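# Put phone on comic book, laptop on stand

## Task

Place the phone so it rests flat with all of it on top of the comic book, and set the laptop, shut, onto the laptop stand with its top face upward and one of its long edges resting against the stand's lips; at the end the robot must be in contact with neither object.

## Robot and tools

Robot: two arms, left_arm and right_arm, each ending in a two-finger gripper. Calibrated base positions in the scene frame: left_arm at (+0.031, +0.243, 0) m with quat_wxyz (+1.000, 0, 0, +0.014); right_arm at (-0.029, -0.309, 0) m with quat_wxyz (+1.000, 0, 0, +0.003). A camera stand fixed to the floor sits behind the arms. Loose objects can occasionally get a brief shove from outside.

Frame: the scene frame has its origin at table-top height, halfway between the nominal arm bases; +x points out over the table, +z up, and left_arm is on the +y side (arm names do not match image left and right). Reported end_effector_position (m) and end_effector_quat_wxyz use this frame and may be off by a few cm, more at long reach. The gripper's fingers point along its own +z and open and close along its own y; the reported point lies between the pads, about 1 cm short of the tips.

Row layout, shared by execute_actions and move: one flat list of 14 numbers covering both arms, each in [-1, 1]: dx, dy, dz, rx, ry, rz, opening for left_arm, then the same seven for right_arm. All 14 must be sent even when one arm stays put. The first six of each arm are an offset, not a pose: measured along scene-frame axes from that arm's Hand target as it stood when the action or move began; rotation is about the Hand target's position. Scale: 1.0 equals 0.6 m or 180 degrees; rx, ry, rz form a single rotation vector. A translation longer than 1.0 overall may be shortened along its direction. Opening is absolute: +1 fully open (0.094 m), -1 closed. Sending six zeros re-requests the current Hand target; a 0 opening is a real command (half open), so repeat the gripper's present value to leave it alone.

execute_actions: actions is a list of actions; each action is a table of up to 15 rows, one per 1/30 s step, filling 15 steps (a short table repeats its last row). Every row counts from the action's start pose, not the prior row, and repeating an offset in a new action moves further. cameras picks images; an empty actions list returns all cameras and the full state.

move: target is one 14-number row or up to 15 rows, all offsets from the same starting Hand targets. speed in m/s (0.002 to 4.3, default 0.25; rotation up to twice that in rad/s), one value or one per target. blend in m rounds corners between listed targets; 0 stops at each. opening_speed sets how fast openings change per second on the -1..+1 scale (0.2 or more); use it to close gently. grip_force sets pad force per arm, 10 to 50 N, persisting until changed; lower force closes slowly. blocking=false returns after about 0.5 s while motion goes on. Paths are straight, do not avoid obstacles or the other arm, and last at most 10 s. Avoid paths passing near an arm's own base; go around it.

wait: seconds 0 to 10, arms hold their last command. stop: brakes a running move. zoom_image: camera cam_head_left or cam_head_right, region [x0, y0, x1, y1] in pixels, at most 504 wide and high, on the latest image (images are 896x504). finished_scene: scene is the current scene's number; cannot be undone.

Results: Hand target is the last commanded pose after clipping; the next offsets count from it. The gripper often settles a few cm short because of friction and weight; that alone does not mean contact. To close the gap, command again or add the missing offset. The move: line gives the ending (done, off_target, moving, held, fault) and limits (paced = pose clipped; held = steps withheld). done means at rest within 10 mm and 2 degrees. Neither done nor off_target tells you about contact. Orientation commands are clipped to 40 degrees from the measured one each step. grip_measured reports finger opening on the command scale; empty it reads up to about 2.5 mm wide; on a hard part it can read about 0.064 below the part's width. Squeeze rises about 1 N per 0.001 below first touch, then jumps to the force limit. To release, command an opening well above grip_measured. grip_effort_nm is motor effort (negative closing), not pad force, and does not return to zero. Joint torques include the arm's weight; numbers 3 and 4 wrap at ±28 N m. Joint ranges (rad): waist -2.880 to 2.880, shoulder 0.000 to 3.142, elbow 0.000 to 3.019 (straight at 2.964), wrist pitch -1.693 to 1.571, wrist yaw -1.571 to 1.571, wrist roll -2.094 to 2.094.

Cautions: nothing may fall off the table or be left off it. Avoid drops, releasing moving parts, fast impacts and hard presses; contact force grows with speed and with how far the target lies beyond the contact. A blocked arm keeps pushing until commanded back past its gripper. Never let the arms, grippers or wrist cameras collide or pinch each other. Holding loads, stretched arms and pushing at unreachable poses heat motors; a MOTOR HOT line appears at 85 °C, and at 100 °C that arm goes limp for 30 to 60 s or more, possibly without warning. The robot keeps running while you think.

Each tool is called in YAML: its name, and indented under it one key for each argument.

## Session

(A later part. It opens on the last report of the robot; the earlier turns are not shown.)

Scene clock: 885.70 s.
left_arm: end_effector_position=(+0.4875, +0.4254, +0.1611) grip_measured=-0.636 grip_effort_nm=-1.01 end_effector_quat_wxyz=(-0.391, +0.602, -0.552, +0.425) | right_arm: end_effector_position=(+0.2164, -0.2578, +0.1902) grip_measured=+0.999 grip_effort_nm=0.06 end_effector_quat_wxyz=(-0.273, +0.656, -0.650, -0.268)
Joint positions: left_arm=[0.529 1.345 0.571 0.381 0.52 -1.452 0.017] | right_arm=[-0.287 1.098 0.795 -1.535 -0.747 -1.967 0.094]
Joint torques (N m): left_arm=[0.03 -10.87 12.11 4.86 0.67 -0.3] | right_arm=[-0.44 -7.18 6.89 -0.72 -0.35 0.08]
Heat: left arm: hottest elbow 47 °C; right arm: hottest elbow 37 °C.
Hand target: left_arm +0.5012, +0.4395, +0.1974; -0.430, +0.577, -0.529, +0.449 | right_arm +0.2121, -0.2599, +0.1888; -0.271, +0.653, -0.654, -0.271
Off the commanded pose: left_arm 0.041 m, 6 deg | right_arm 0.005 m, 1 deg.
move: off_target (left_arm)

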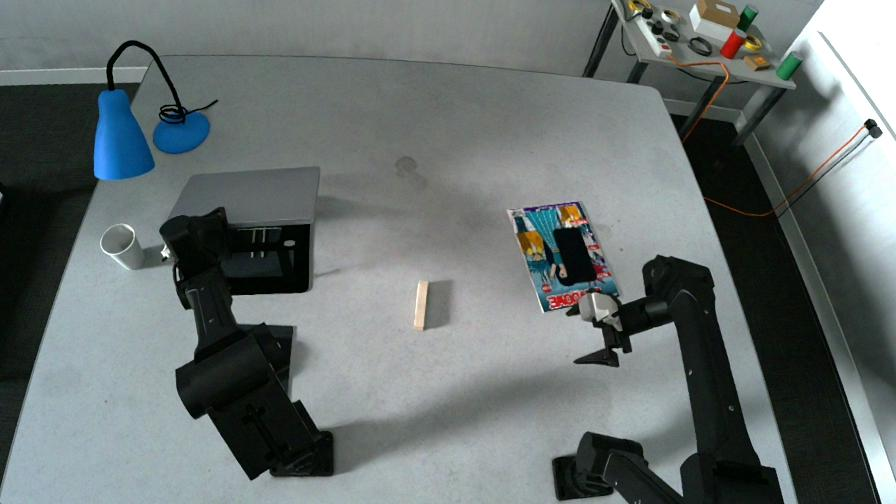

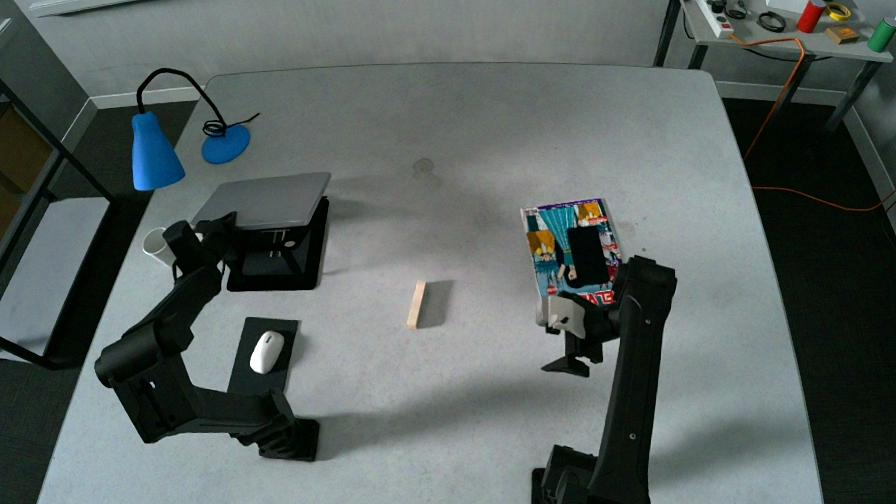

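move:
  target: [0.025,0.0,0.06,0,0.06,0.0,-1.0, 0,0,0,0,0,0,1.0]
  speed: 0.06
  cameras: ["all"]

zoom_image:
  camera: "cam_head_left"
  region: [180, 150, 350, 280]

zoom_image:
  camera: "cam_head_right"
  region: [180, 150, 350, 280]

Scene clock: 893.83 s.
left_arm: end_effector_position=(+0.4771, +0.4253, +0.1388) grip_measured=-0.635 grip_effort_nm=-1.01 end_effector_quat_wxyz=(-0.309, +0.663, -0.584, +0.352) | right_arm: end_effector_position=(+0.2164, -0.2578, +0.1902) grip_measured=+0.999 grip_effort_nm=0.06 end_effector_quat_wxyz=(-0.273, +0.656, -0.650, -0.268)
Joint positions: left_arm=[0.516 1.314 0.663 -0.019 0.445 -1.371 0.017] | right_arm=[-0.287 1.098 0.795 -1.535 -0.747 -1.967 0.094]
Joint torques (N m): left_arm=[-2.14 -16.73 19.54 2.29 1.05 -0.3] | right_arm=[-0.38 -7.06 6.87 -0.72 -0.35 0.08]
Heat: left arm: hottest elbow 46 °C; right arm: hottest elbow 37 °C.
Hand target: left_arm +0.5162, +0.4395, +0.2334; -0.379, +0.617, -0.567, +0.393 | right_arm +0.2121, -0.2599, +0.1888; -0.271, +0.653, -0.654, -0.271
Off the commanded pose: left_arm 0.103 m, 11 deg | right_arm 0.005 m, 1 deg.
move: off_target (left_arm)

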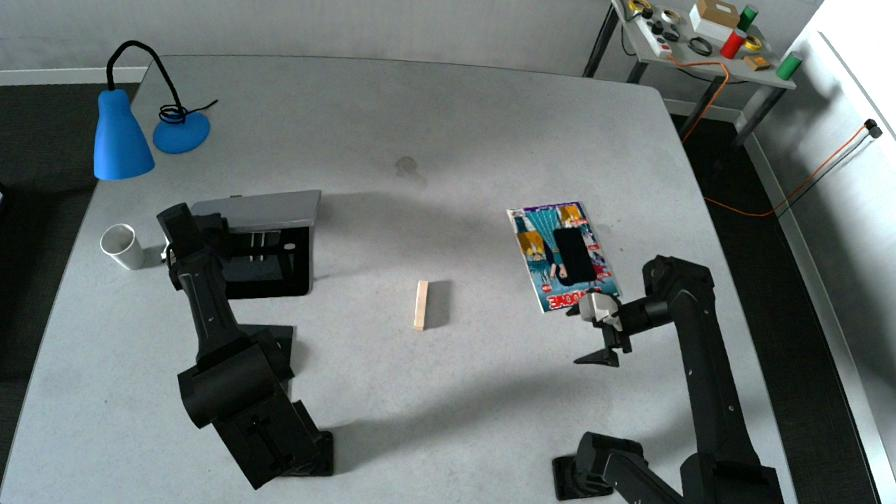

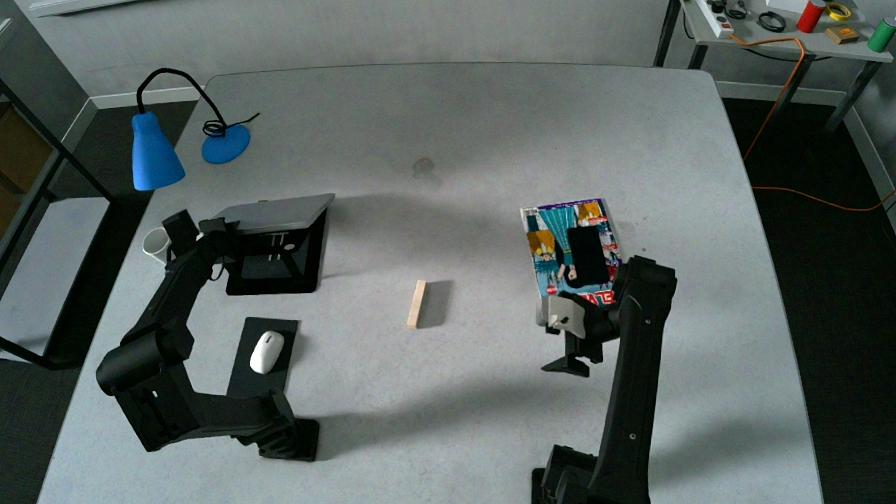

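Scaled by 2.965.

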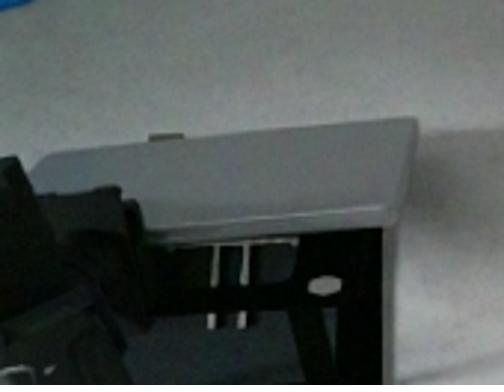

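Scaled by 2.965.

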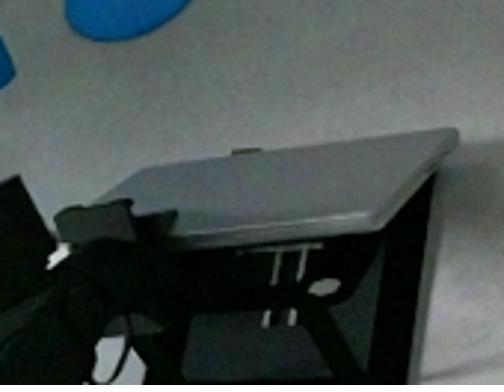

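execute_actions:
  actions: []

zoom_image:
  camera: "cam_head_left"
  region: [180, 150, 350, 280]

zoom_image:
  camera: "cam_head_right"
  region: [130, 150, 350, 300]

Scene clock: 919.70 s.
left_arm: end_effector_position=(+0.4771, +0.4253, +0.1388) grip_measured=-0.635 grip_effort_nm=-1.01 end_effector_quat_wxyz=(-0.309, +0.663, -0.584, +0.352) | right_arm: end_effector_position=(+0.2164, -0.2578, +0.1902) grip_measured=+0.999 grip_effort_nm=0.06 end_effector_quat_wxyz=(-0.273, +0.656, -0.650, -0.268)
Joint positions: left_arm=[0.516 1.314 0.663 -0.019 0.445 -1.371 0.017] | right_arm=[-0.287 1.098 0.795 -1.535 -0.747 -1.967 0.094]
Joint velocities: within noise
Joint torques (N m): left_arm=[-1.96 -16.44 19.63 2.11 1.07 -0.21] | right_arm=[-0.32 -7.12 6.89 -0.73 -0.35 0.09]
Motor temperatures (°C): left_arm=[23 28 50 24 32 24 29] | right_arm=[26 33 37 25 25 23 25]
Heat: left arm: hottest elbow 50 °C; right arm: hottest elbow 37 °C.
Hand target: left_arm +0.5162, +0.4395, +0.2334; -0.379, +0.617, -0.567, +0.393 | right_arm +0.2121, -0.2599, +0.1888; -0.271, +0.653, -0.654, -0.271
Tool commands: left_gripper/opening=-1.0 right_gripper/opening=+1.0
Off the commanded pose: left_arm 0.103 m, 11 deg | right_arm 0.005 m, 1 deg.

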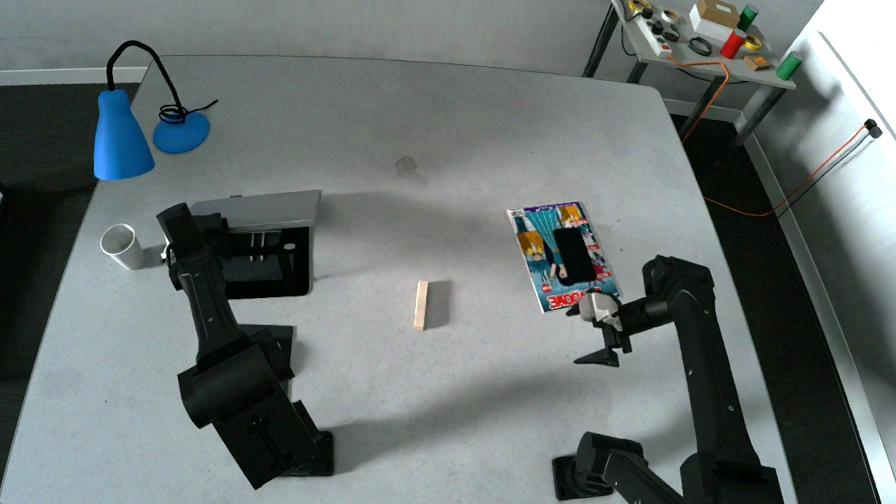

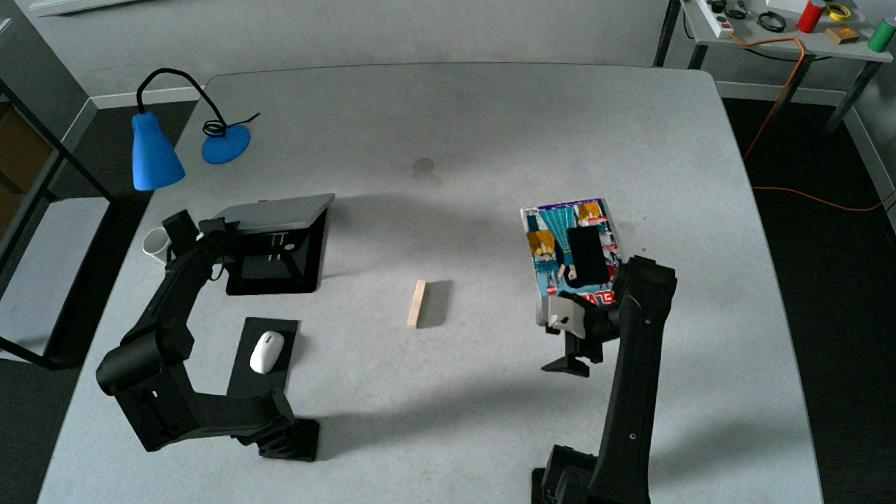

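Scaled by 2.965.

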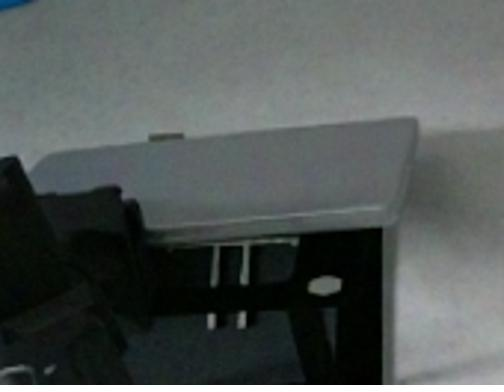

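Scaled by 2.291.

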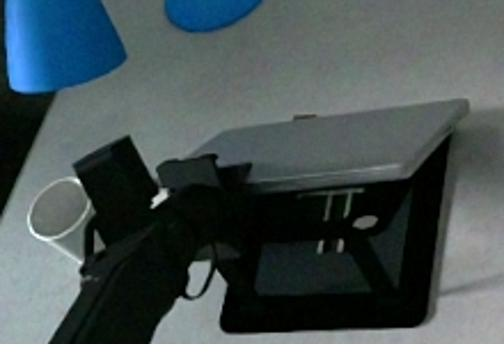

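move:
  target: [-0.0167, 0, 0.02, 0, 0, -0.0139, -1.0, 0, 0, 0, 0, 0, 0, 1.0]
  speed: 0.06
  cameras: ["all"]

zoom_image:
  camera: "cam_head_left"
  region: [180, 150, 350, 280]

zoom_image:
  camera: "cam_head_right"
  region: [180, 160, 350, 280]

Scene clock: 936.63 s.
left_arm: end_effector_position=(+0.4703, +0.4122, +0.1433) grip_measured=-0.635 grip_effort_nm=-1.01 end_effector_quat_wxyz=(-0.293, +0.644, -0.607, +0.361) | right_arm: end_effector_position=(+0.2164, -0.2578, +0.1902) grip_measured=+0.999 grip_effort_nm=0.06 end_effector_quat_wxyz=(-0.273, +0.656, -0.650, -0.268)
Joint positions: left_arm=[0.518 1.286 0.663 -0.081 0.5 -1.318 0.017] | right_arm=[-0.287 1.098 0.795 -1.535 -0.747 -1.967 0.094]
Joint torques (N m): left_arm=[0.38 -16.62 20.44 2.1 1.41 -0.46] | right_arm=[-0.38 -7.18 6.86 -0.72 -0.36 0.08]
Heat: left arm: hottest elbow 52 °C; right arm: hottest elbow 37 °C.
Hand target: left_arm +0.5061, +0.4396, +0.2454; -0.370, +0.605, -0.580, +0.401 | right_arm +0.2121, -0.2599, +0.1888; -0.271, +0.653, -0.654, -0.271
Off the commanded pose: left_arm 0.112 m, 11 deg | right_arm 0.005 m, 1 deg.
move: off_target (left_arm)

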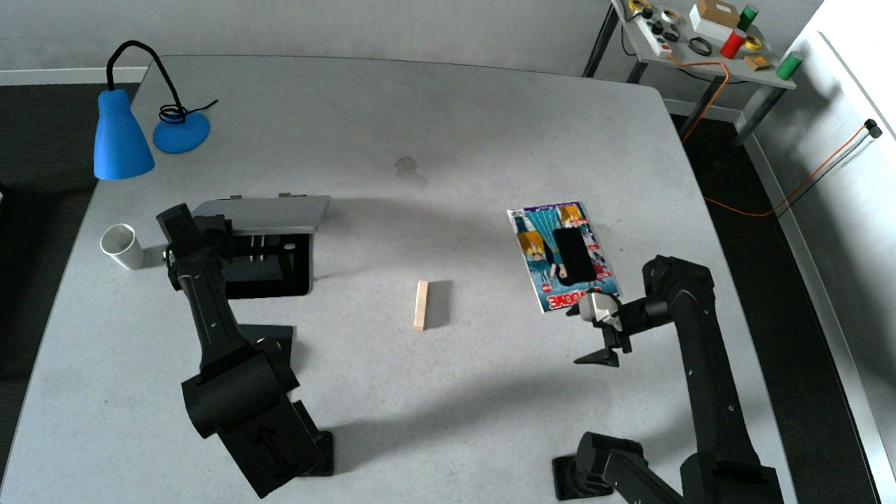

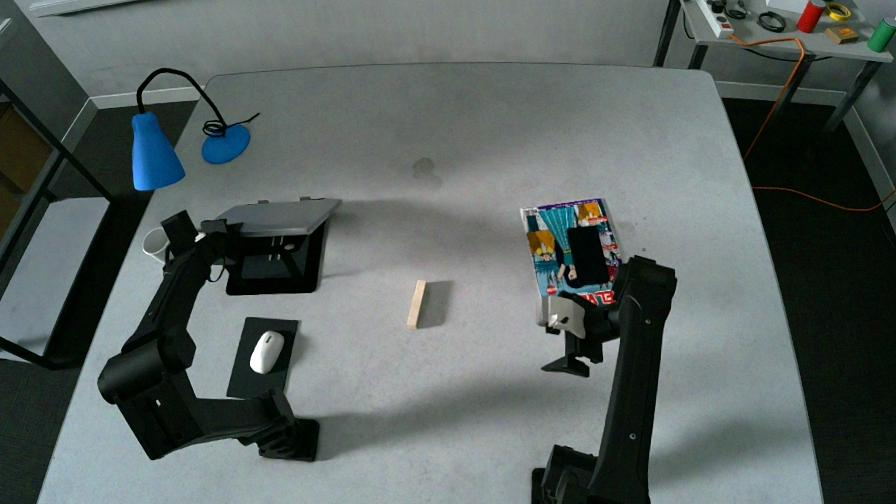

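Scaled by 2.965.

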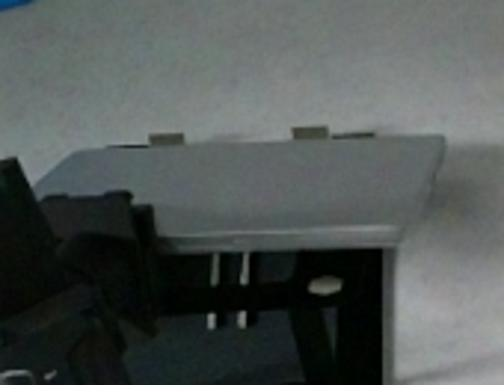

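Scaled by 2.965.

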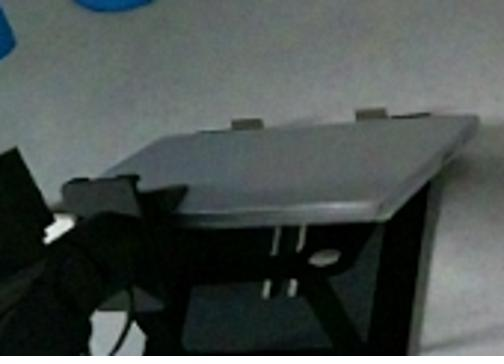

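move:
  target: [0.0, 0.02, -0.025, 0, 0, 0.004, -1.0, 0, 0, 0, 0, 0, 0, 1.0]
  speed: 0.06
  cameras: ["all"]

zoom_image:
  camera: "cam_head_left"
  region: [180, 150, 350, 280]

zoom_image:
  camera: "cam_head_right"
  region: [180, 160, 350, 280]

Scene clock: 944.93 s.
left_arm: end_effector_position=(+0.4666, +0.4188, +0.1427) grip_measured=-0.635 grip_effort_nm=-1.01 end_effector_quat_wxyz=(-0.295, +0.640, -0.611, +0.360) | right_arm: end_effector_position=(+0.2164, -0.2578, +0.1902) grip_measured=+0.999 grip_effort_nm=0.06 end_effector_quat_wxyz=(-0.273, +0.656, -0.650, -0.268)
Joint positions: left_arm=[0.541 1.289 0.663 -0.084 0.518 -1.29 0.017] | right_arm=[-0.287 1.098 0.795 -1.535 -0.747 -1.967 0.094]
Joint torques (N m): left_arm=[-0.44 -14.21 19.69 3.62 1.22 -0.58] | right_arm=[-0.44 -7.24 6.87 -0.7 -0.36 0.08]
Heat: left arm: hottest elbow 53 °C; right arm: hottest elbow 37 °C.
Hand target: left_arm +0.5062, +0.4516, +0.2302; -0.372, +0.608, -0.576, +0.399 | right_arm +0.2121, -0.2599, +0.1888; -0.271, +0.653, -0.654, -0.271
Off the commanded pose: left_arm 0.102 m, 11 deg | right_arm 0.005 m, 1 deg.
move: off_target (left_arm)

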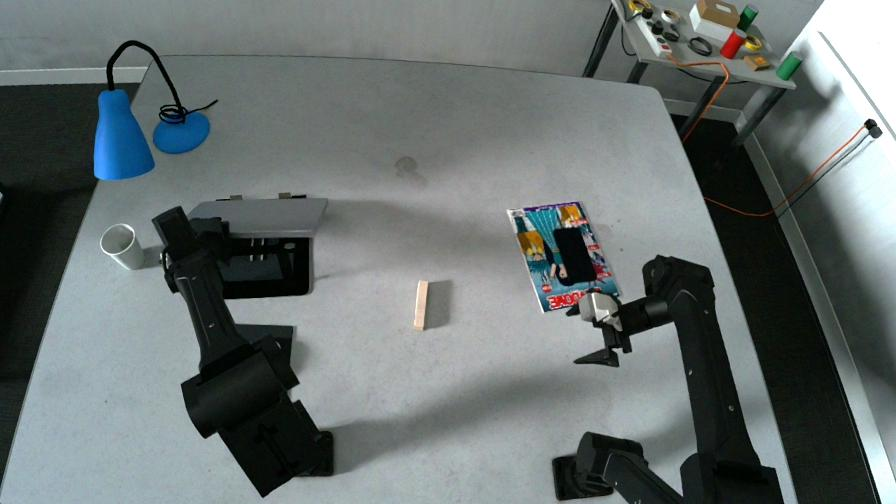

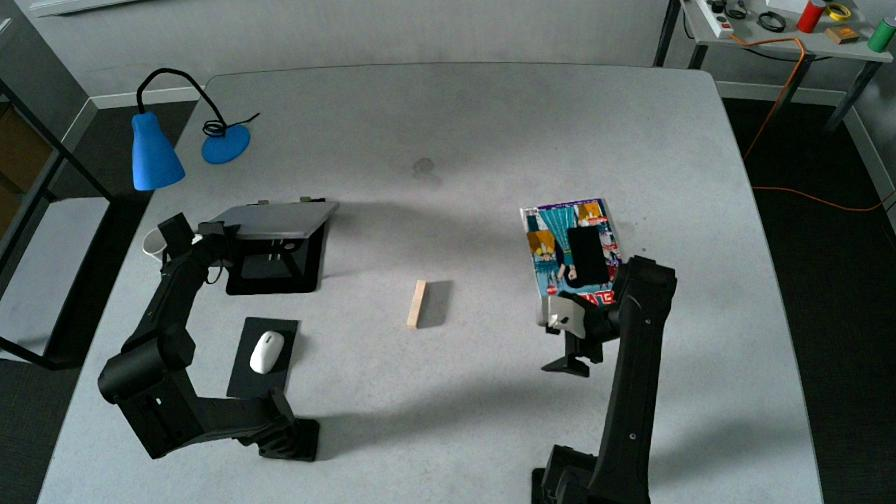

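Scaled by 2.965.

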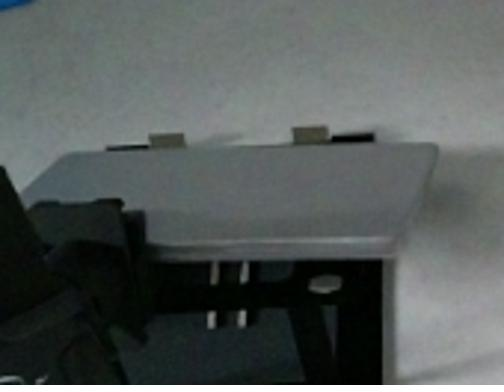

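Scaled by 2.965.

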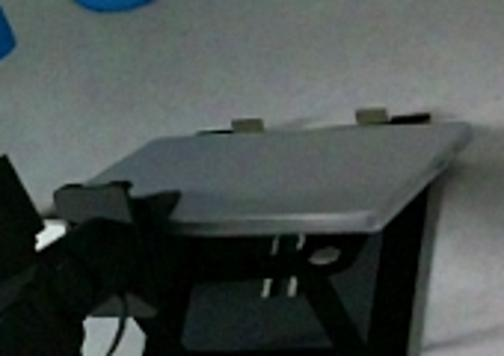

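move:
  target: [0.0, 0.0, -0.04, 0, 0.022, 0, -1.0, 0, 0, 0, 0, 0, 0, 1.0]
  speed: 0.06
  cameras: ["all"]

zoom_image:
  camera: "cam_head_left"
  region: [180, 150, 350, 280]

zoom_image:
  camera: "cam_head_right"
  region: [180, 160, 350, 280]

Scene clock: 955.10 s.
left_arm: end_effector_position=(+0.4661, +0.4195, +0.1400) grip_measured=-0.635 grip_effort_nm=-1.01 end_effector_quat_wxyz=(-0.296, +0.638, -0.616, +0.355) | right_arm: end_effector_position=(+0.2164, -0.2578, +0.1902) grip_measured=+0.999 grip_effort_nm=0.06 end_effector_quat_wxyz=(-0.273, +0.656, -0.650, -0.268)
Joint positions: left_arm=[0.541 1.293 0.663 -0.087 0.513 -1.275 0.017] | right_arm=[-0.287 1.098 0.795 -1.535 -0.747 -1.967 0.094]
Joint torques (N m): left_arm=[-0.5 -11.87 20.33 2.11 0.32 -0.44] | right_arm=[-0.38 -7.18 6.87 -0.72 -0.36 0.08]
Heat: left arm: hottest elbow 53 °C; right arm: hottest elbow 38 °C.
Hand target: left_arm +0.5062, +0.4515, +0.2063; -0.352, +0.622, -0.589, +0.377 | right_arm +0.2121, -0.2599, +0.1888; -0.271, +0.653, -0.654, -0.271
Off the commanded pose: left_arm 0.084 m, 8 deg | right_arm 0.005 m, 1 deg.
move: off_target (left_arm)

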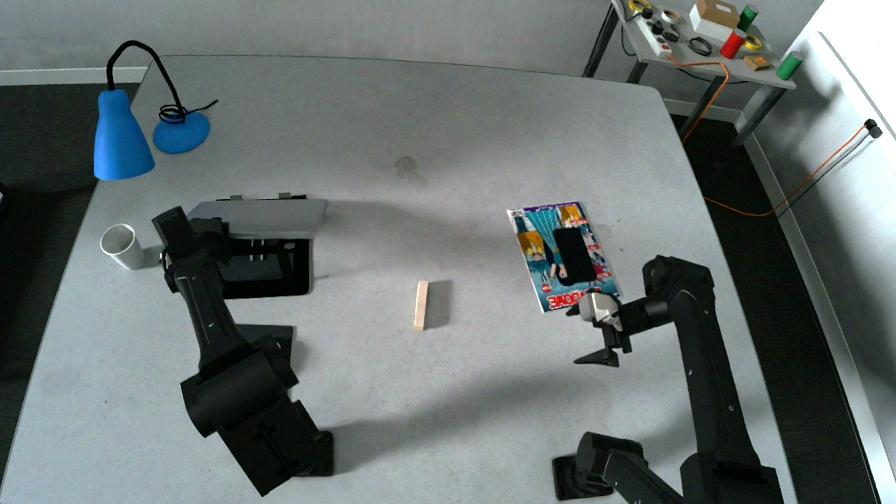

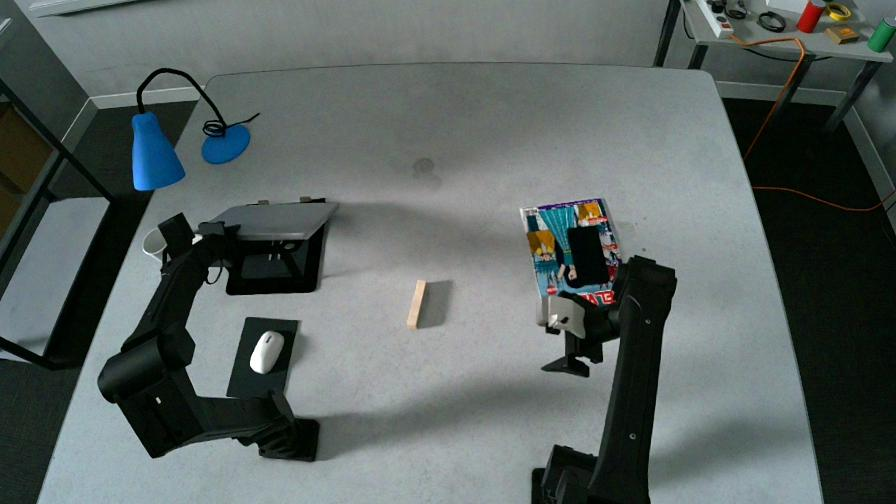

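Scaled by 2.965.

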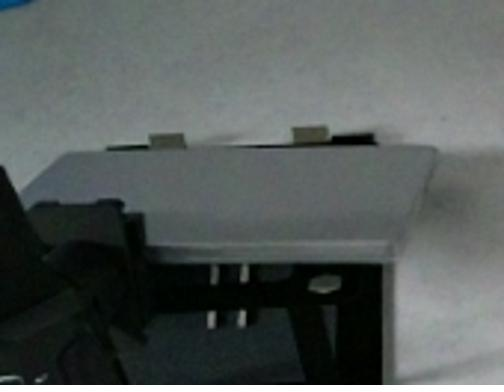

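Scaled by 2.965.

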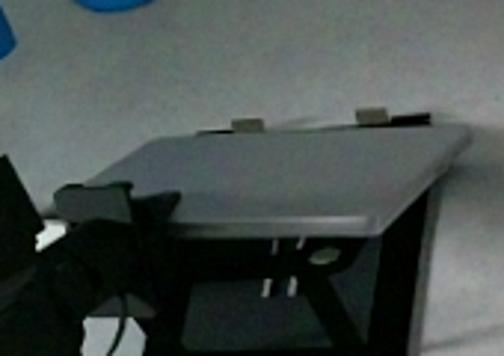

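move:
  target: [0.0, -0.005, -0.042, 0, 0.0, 0.008, -1.0, 0, 0, 0, 0, 0, 0, 1.0]
  speed: 0.06
  cameras: ["all"]

zoom_image:
  camera: "cam_head_left"
  region: [180, 150, 350, 280]

zoom_image:
  camera: "cam_head_right"
  region: [180, 160, 350, 280]

Scene clock: 959.10 s.
left_arm: end_effector_position=(+0.4702, +0.4276, +0.1390) grip_measured=-0.635 grip_effort_nm=-1.00 end_effector_quat_wxyz=(-0.311, +0.642, -0.608, +0.348) | right_arm: end_effector_position=(+0.2164, -0.2578, +0.1902) grip_measured=+0.999 grip_effort_nm=0.06 end_effector_quat_wxyz=(-0.273, +0.656, -0.650, -0.268)
Joint positions: left_arm=[0.541 1.307 0.663 -0.048 0.483 -1.286 0.017] | right_arm=[-0.287 1.098 0.795 -1.535 -0.747 -1.967 0.094]
Joint torques (N m): left_arm=[-1.38 -9.05 16.47 4.25 0.17 -0.53] | right_arm=[-0.32 -7.24 6.9 -0.72 -0.36 0.08]
Heat: left arm: hottest elbow 53 °C; right arm: hottest elbow 38 °C.
Hand target: left_arm +0.5062, +0.4485, +0.1812; -0.357, +0.629, -0.581, +0.373 | right_arm +0.2121, -0.2599, +0.1888; -0.271, +0.653, -0.654, -0.271
Off the commanded pose: left_arm 0.059 m, 7 deg | right_arm 0.005 m, 1 deg.
move: off_target (left_arm)

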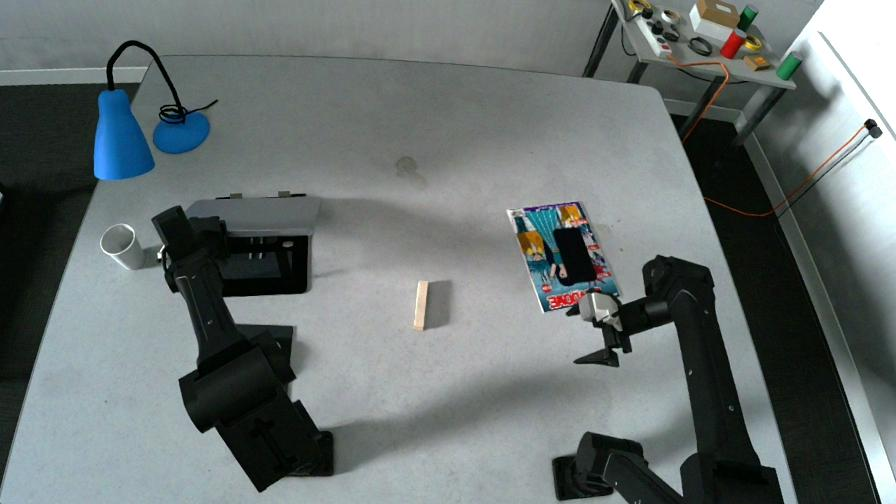

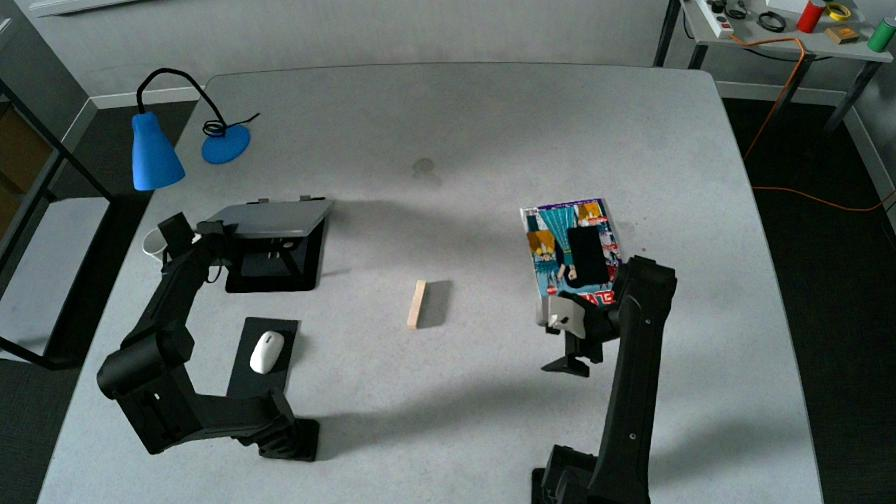

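Scaled by 2.965.

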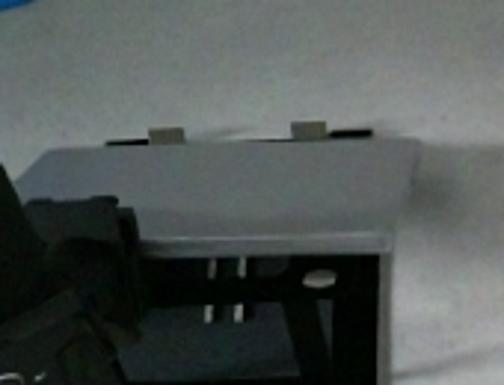

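Scaled by 2.965.

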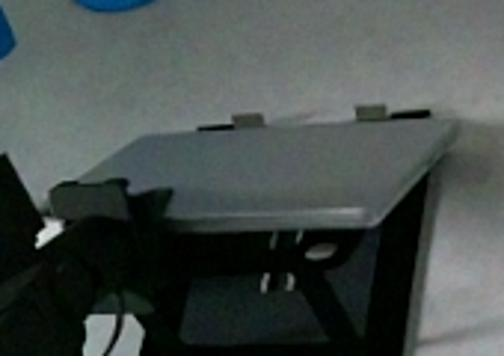

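move:
  target: [-0.015, -0.01, -0.042, 0, 0.006, 0, -1.0, 0, 0, 0, 0, 0, 0, 1.0]
  speed: 0.06
  cameras: ["all"]

zoom_image:
  camera: "cam_head_left"
  region: [180, 150, 350, 280]

zoom_image:
  camera: "cam_head_right"
  region: [180, 160, 350, 280]

Scene clock: 964.60 s.
left_arm: end_effector_position=(+0.4760, +0.4340, +0.1399) grip_measured=-0.635 grip_effort_nm=-1.01 end_effector_quat_wxyz=(-0.329, +0.638, -0.605, +0.346) | right_arm: end_effector_position=(+0.2164, -0.2578, +0.1902) grip_measured=+0.999 grip_effort_nm=0.06 end_effector_quat_wxyz=(-0.273, +0.656, -0.650, -0.268)
Joint positions: left_arm=[0.541 1.323 0.663 0.004 0.469 -1.287 0.017] | right_arm=[-0.287 1.098 0.795 -1.535 -0.747 -1.967 0.094]
Joint torques (N m): left_arm=[-1.44 -8.53 12.37 4.34 0.31 -0.42] | right_arm=[-0.26 -7.24 6.9 -0.7 -0.36 0.08]
Heat: left arm: hottest elbow 52 °C; right arm: hottest elbow 38 °C.
Hand target: left_arm +0.4972, +0.4425, +0.1560; -0.352, +0.632, -0.585, +0.367 | right_arm +0.2121, -0.2599, +0.1888; -0.271, +0.653, -0.654, -0.271
Off the commanded pose: left_arm 0.028 m, 4 deg | right_arm 0.005 m, 1 deg.
move: off_target (left_arm)

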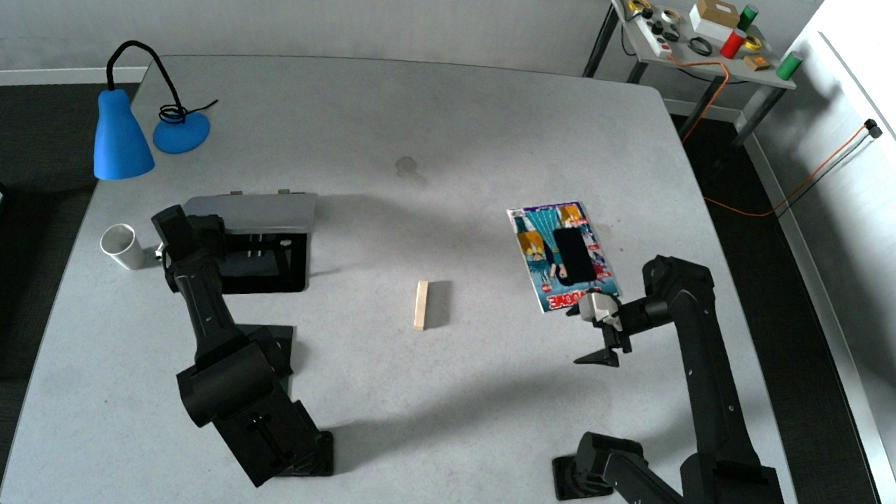

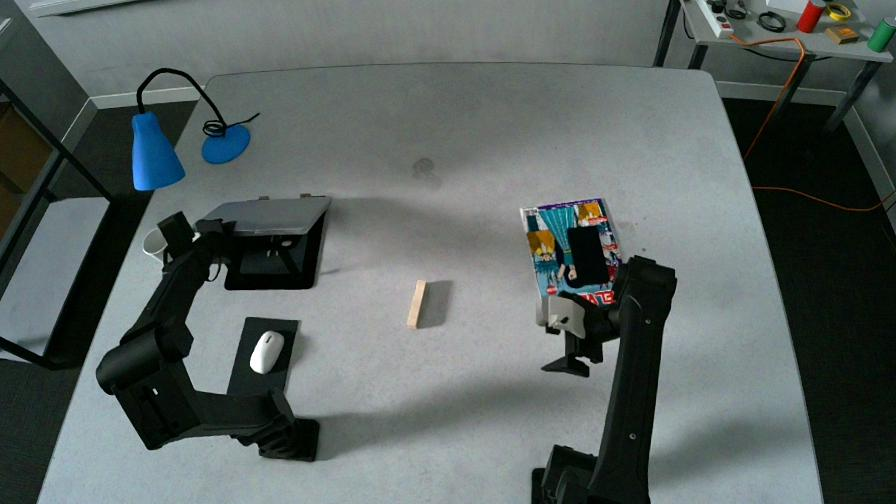

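Scaled by 2.965.

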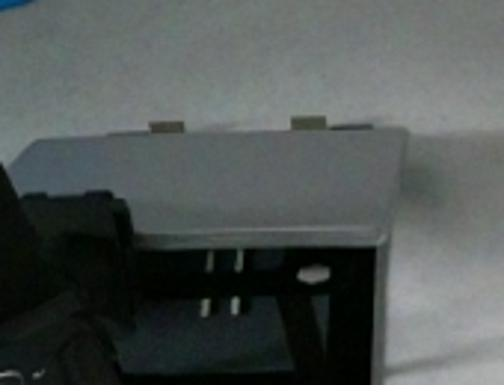

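Scaled by 2.965.

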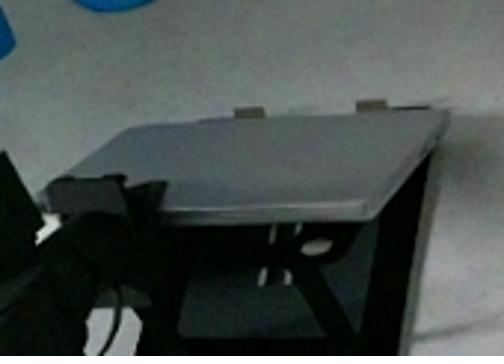

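move:
  target: [-0.02, -0.018, -0.03, 0, 0.006, 0, -1.0, 0, 0, 0, 0, 0, 0, 1.0]
  speed: 0.06
  cameras: ["all"]

zoom_image:
  camera: "cam_head_left"
  region: [180, 150, 350, 280]

zoom_image:
  camera: "cam_head_right"
  region: [180, 160, 350, 280]

Scene clock: 971.13 s.
left_arm: end_effector_position=(+0.4755, +0.4341, +0.1401) grip_measured=-0.635 grip_effort_nm=-1.00 end_effector_quat_wxyz=(-0.343, +0.632, -0.603, +0.346) | right_arm: end_effector_position=(+0.2164, -0.2578, +0.1902) grip_measured=+0.999 grip_effort_nm=0.06 end_effector_quat_wxyz=(-0.273, +0.656, -0.650, -0.268)
Joint positions: left_arm=[0.539 1.321 0.644 0.05 0.459 -1.287 0.017] | right_arm=[-0.287 1.098 0.795 -1.535 -0.747 -1.967 0.094]
Joint torques (N m): left_arm=[-2.78 -8.47 9.42 3.75 0.07 -0.49] | right_arm=[-0.38 -7.18 6.9 -0.72 -0.35 0.09]
Heat: left arm: hottest elbow 50 °C; right arm: hottest elbow 38 °C.
Hand target: left_arm +0.4851, +0.4317, +0.1379; -0.346, +0.636, -0.588, +0.361 | right_arm +0.2121, -0.2599, +0.1888; -0.271, +0.653, -0.654, -0.271
Off the commanded pose: left_arm 0.010 m, 3 deg | right_arm 0.005 m, 1 deg.
move: off_target (left_arm)

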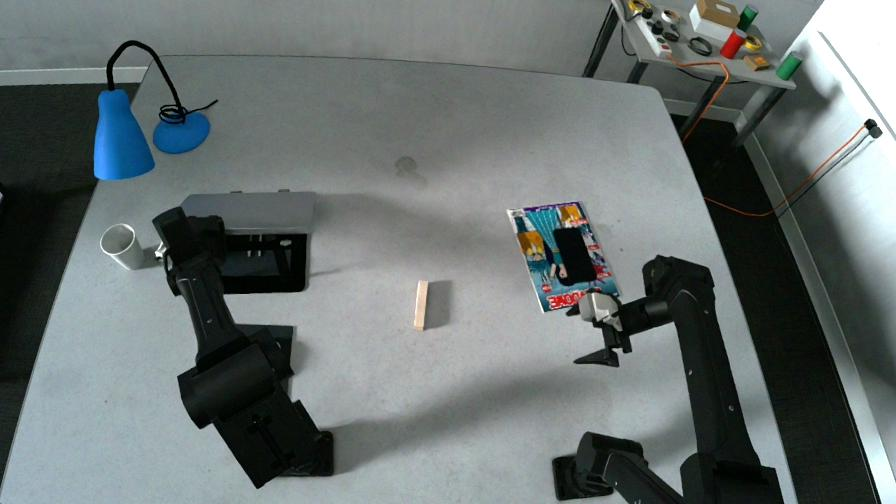

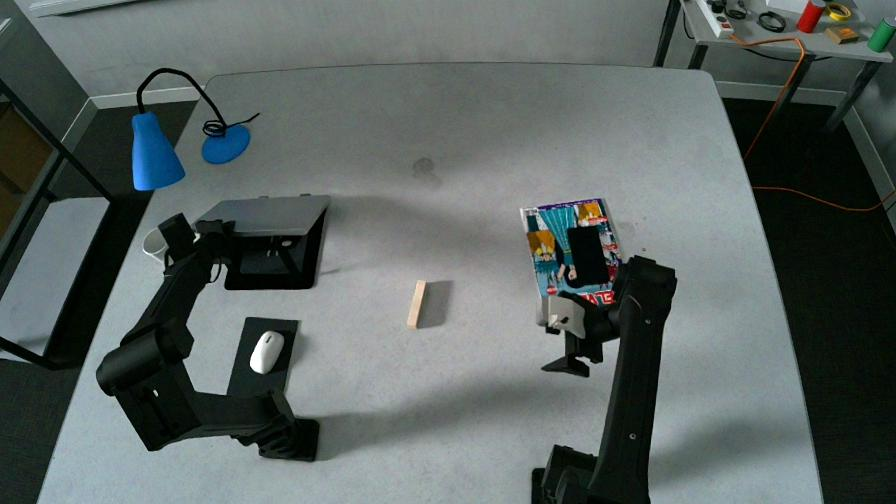

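Scaled by 2.965.

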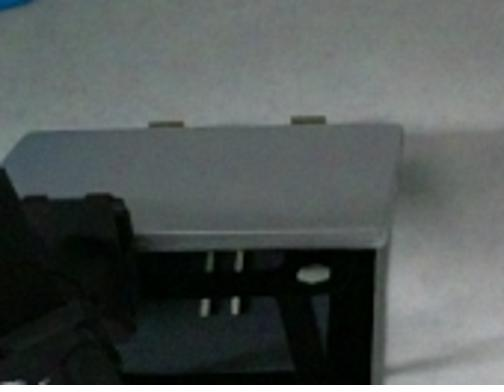

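Scaled by 2.965.

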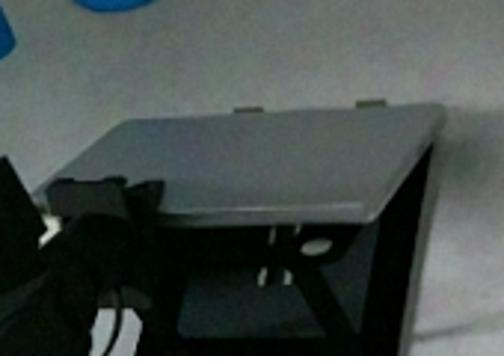

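move:
  target: [-0.015, 0, 0, 0, 0.033, 0, -1.0, 0, 0, 0, 0, 0, 0, 1.0]
  speed: 0.06
  cameras: ["all"]

zoom_image:
  camera: "cam_head_left"
  region: [180, 150, 350, 280]

zoom_image:
  camera: "cam_head_right"
  region: [180, 160, 350, 280]

Scene clock: 977.13 s.
left_arm: end_effector_position=(+0.4719, +0.4342, +0.1352) grip_measured=-0.638 grip_effort_nm=-1.01 end_effector_quat_wxyz=(-0.327, +0.647, -0.608, +0.323) | right_arm: end_effector_position=(+0.2164, -0.2578, +0.1902) grip_measured=+0.999 grip_effort_nm=0.06 end_effector_quat_wxyz=(-0.273, +0.656, -0.650, -0.268)
Joint positions: left_arm=[0.529 1.314 0.662 -0.031 0.419 -1.276 0.017] | right_arm=[-0.287 1.098 0.795 -1.535 -0.747 -1.967 0.094]
Joint torques (N m): left_arm=[-2.67 -10.58 11.55 0.42 0.21 -0.15] | right_arm=[-0.44 -7.18 6.87 -0.73 -0.36 0.07]
Heat: left arm: hottest elbow 48 °C; right arm: hottest elbow 38 °C.
Hand target: left_arm +0.4762, +0.4317, +0.1378; -0.315, +0.654, -0.605, +0.328 | right_arm +0.2121, -0.2599, +0.1888; -0.271, +0.653, -0.654, -0.271
Off the commanded pose: left_arm 0.006 m, 2 deg | right_arm 0.005 m, 1 deg.
move: done

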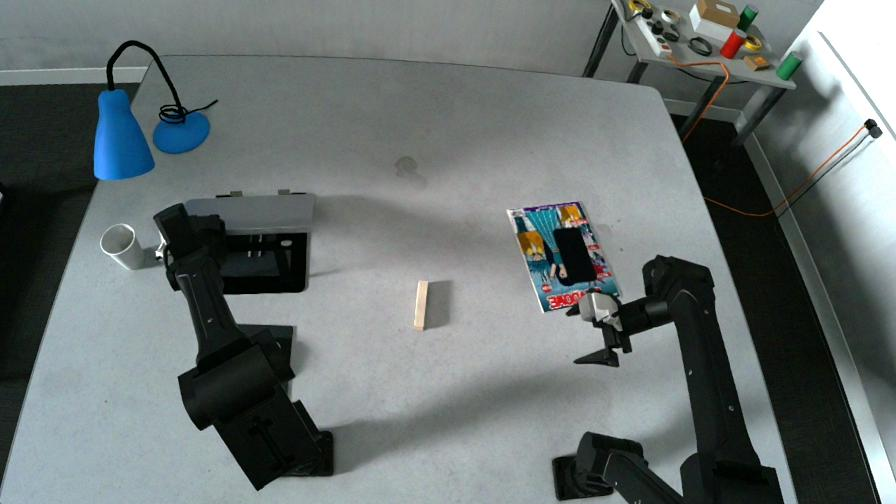

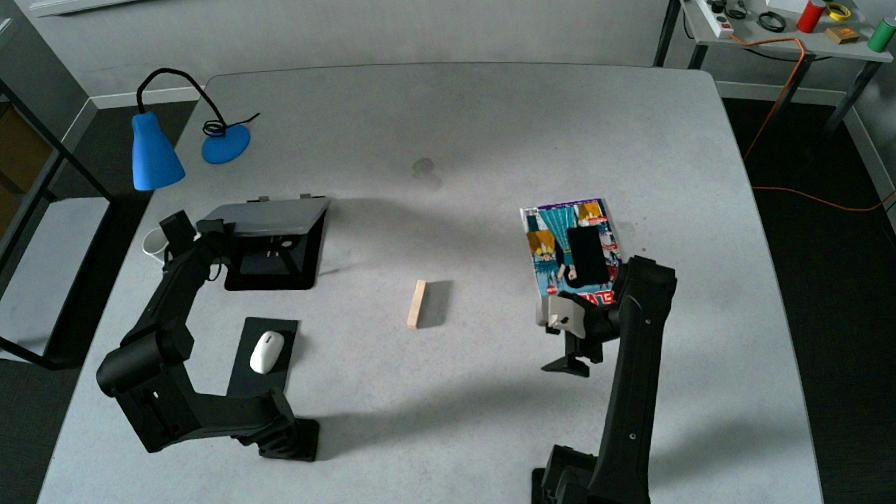

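Scaled by 2.965.

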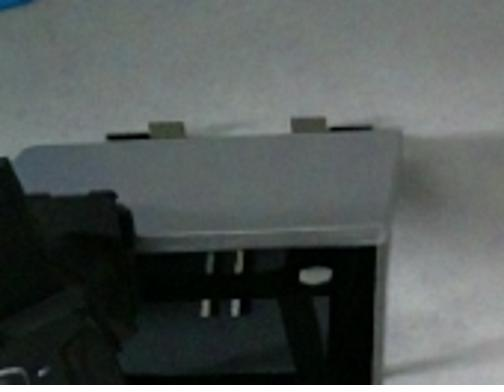

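Scaled by 2.965.

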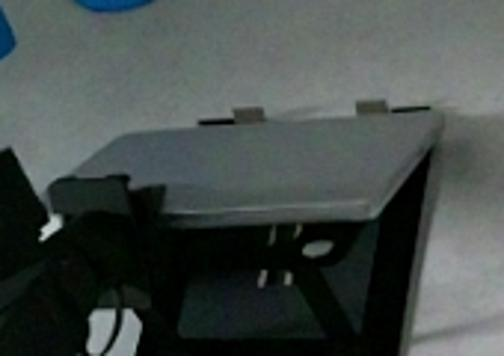

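move:
  target: [0, 0, 0, 0, 0, 0, -0.5, 0, 0, 0, 0, 0, 0, 1.0]
  speed: 0.06
  opening_speed: 0.25
  cameras: ["all"]

zoom_image:
  camera: "cam_head_left"
  region: [180, 150, 350, 280]

zoom_image:
  camera: "cam_head_right"
  region: [180, 160, 350, 280]

Scene clock: 987.13 s.
left_arm: end_effector_position=(+0.4736, +0.4342, +0.1374) grip_measured=-0.504 grip_effort_nm=0.19 end_effector_quat_wxyz=(-0.329, +0.645, -0.610, +0.323) | right_arm: end_effector_position=(+0.2164, -0.2578, +0.1902) grip_measured=+0.999 grip_effort_nm=0.06 end_effector_quat_wxyz=(-0.273, +0.656, -0.650, -0.268)
Joint positions: left_arm=[0.528 1.313 0.667 -0.035 0.419 -1.272 0.023] | right_arm=[-0.287 1.098 0.795 -1.535 -0.747 -1.967 0.094]
Joint torques (N m): left_arm=[-2.49 -10.7 11.15 0.46 0.19 -0.17] | right_arm=[-0.38 -7.12 6.89 -0.69 -0.36 0.08]
Heat: left arm: hottest elbow 47 °C; right arm: hottest elbow 38 °C.
Hand target: left_arm +0.4762, +0.4318, +0.1380; -0.315, +0.654, -0.605, +0.328 | right_arm +0.2121, -0.2599, +0.1888; -0.271, +0.653, -0.654, -0.271
Off the commanded pose: left_arm 0.004 m, 2 deg | right_arm 0.005 m, 1 deg.
move: done

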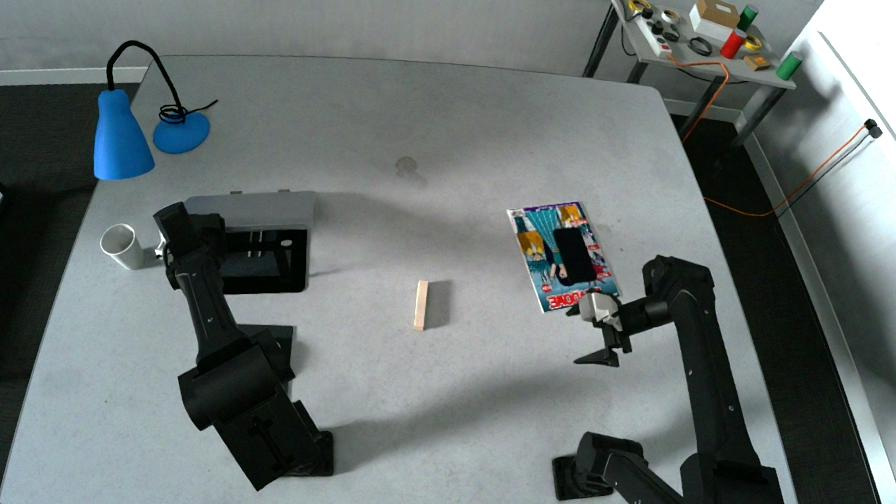

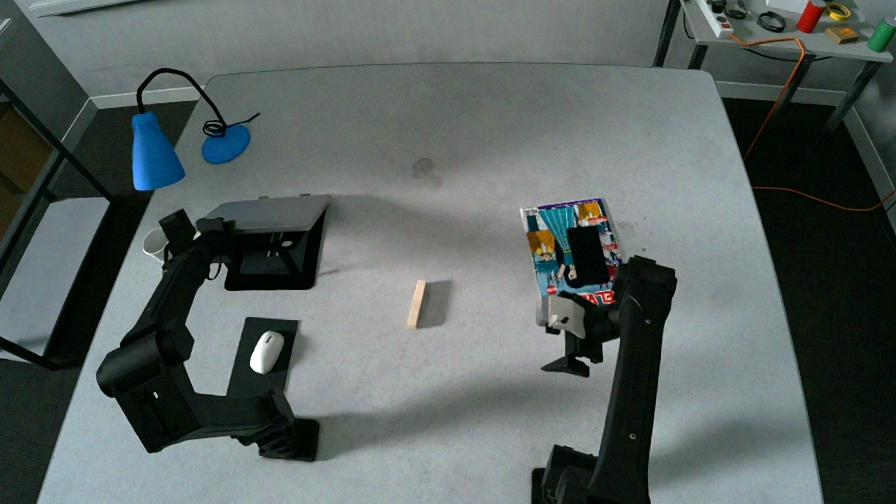

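Scaled by 2.965.

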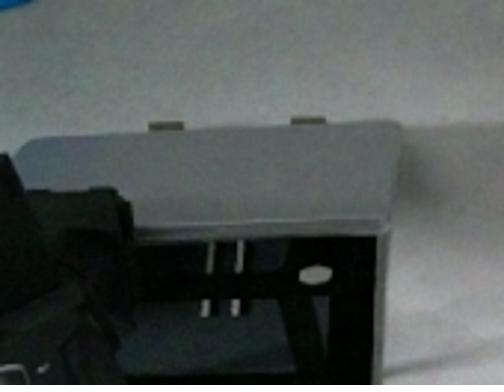

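Scaled by 2.965.

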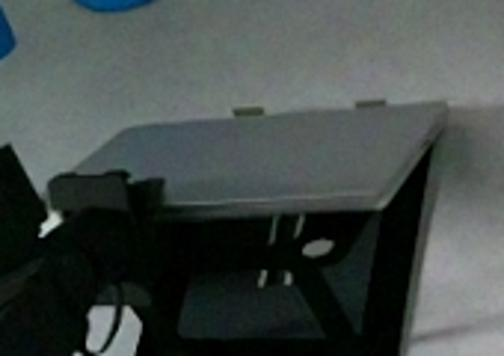

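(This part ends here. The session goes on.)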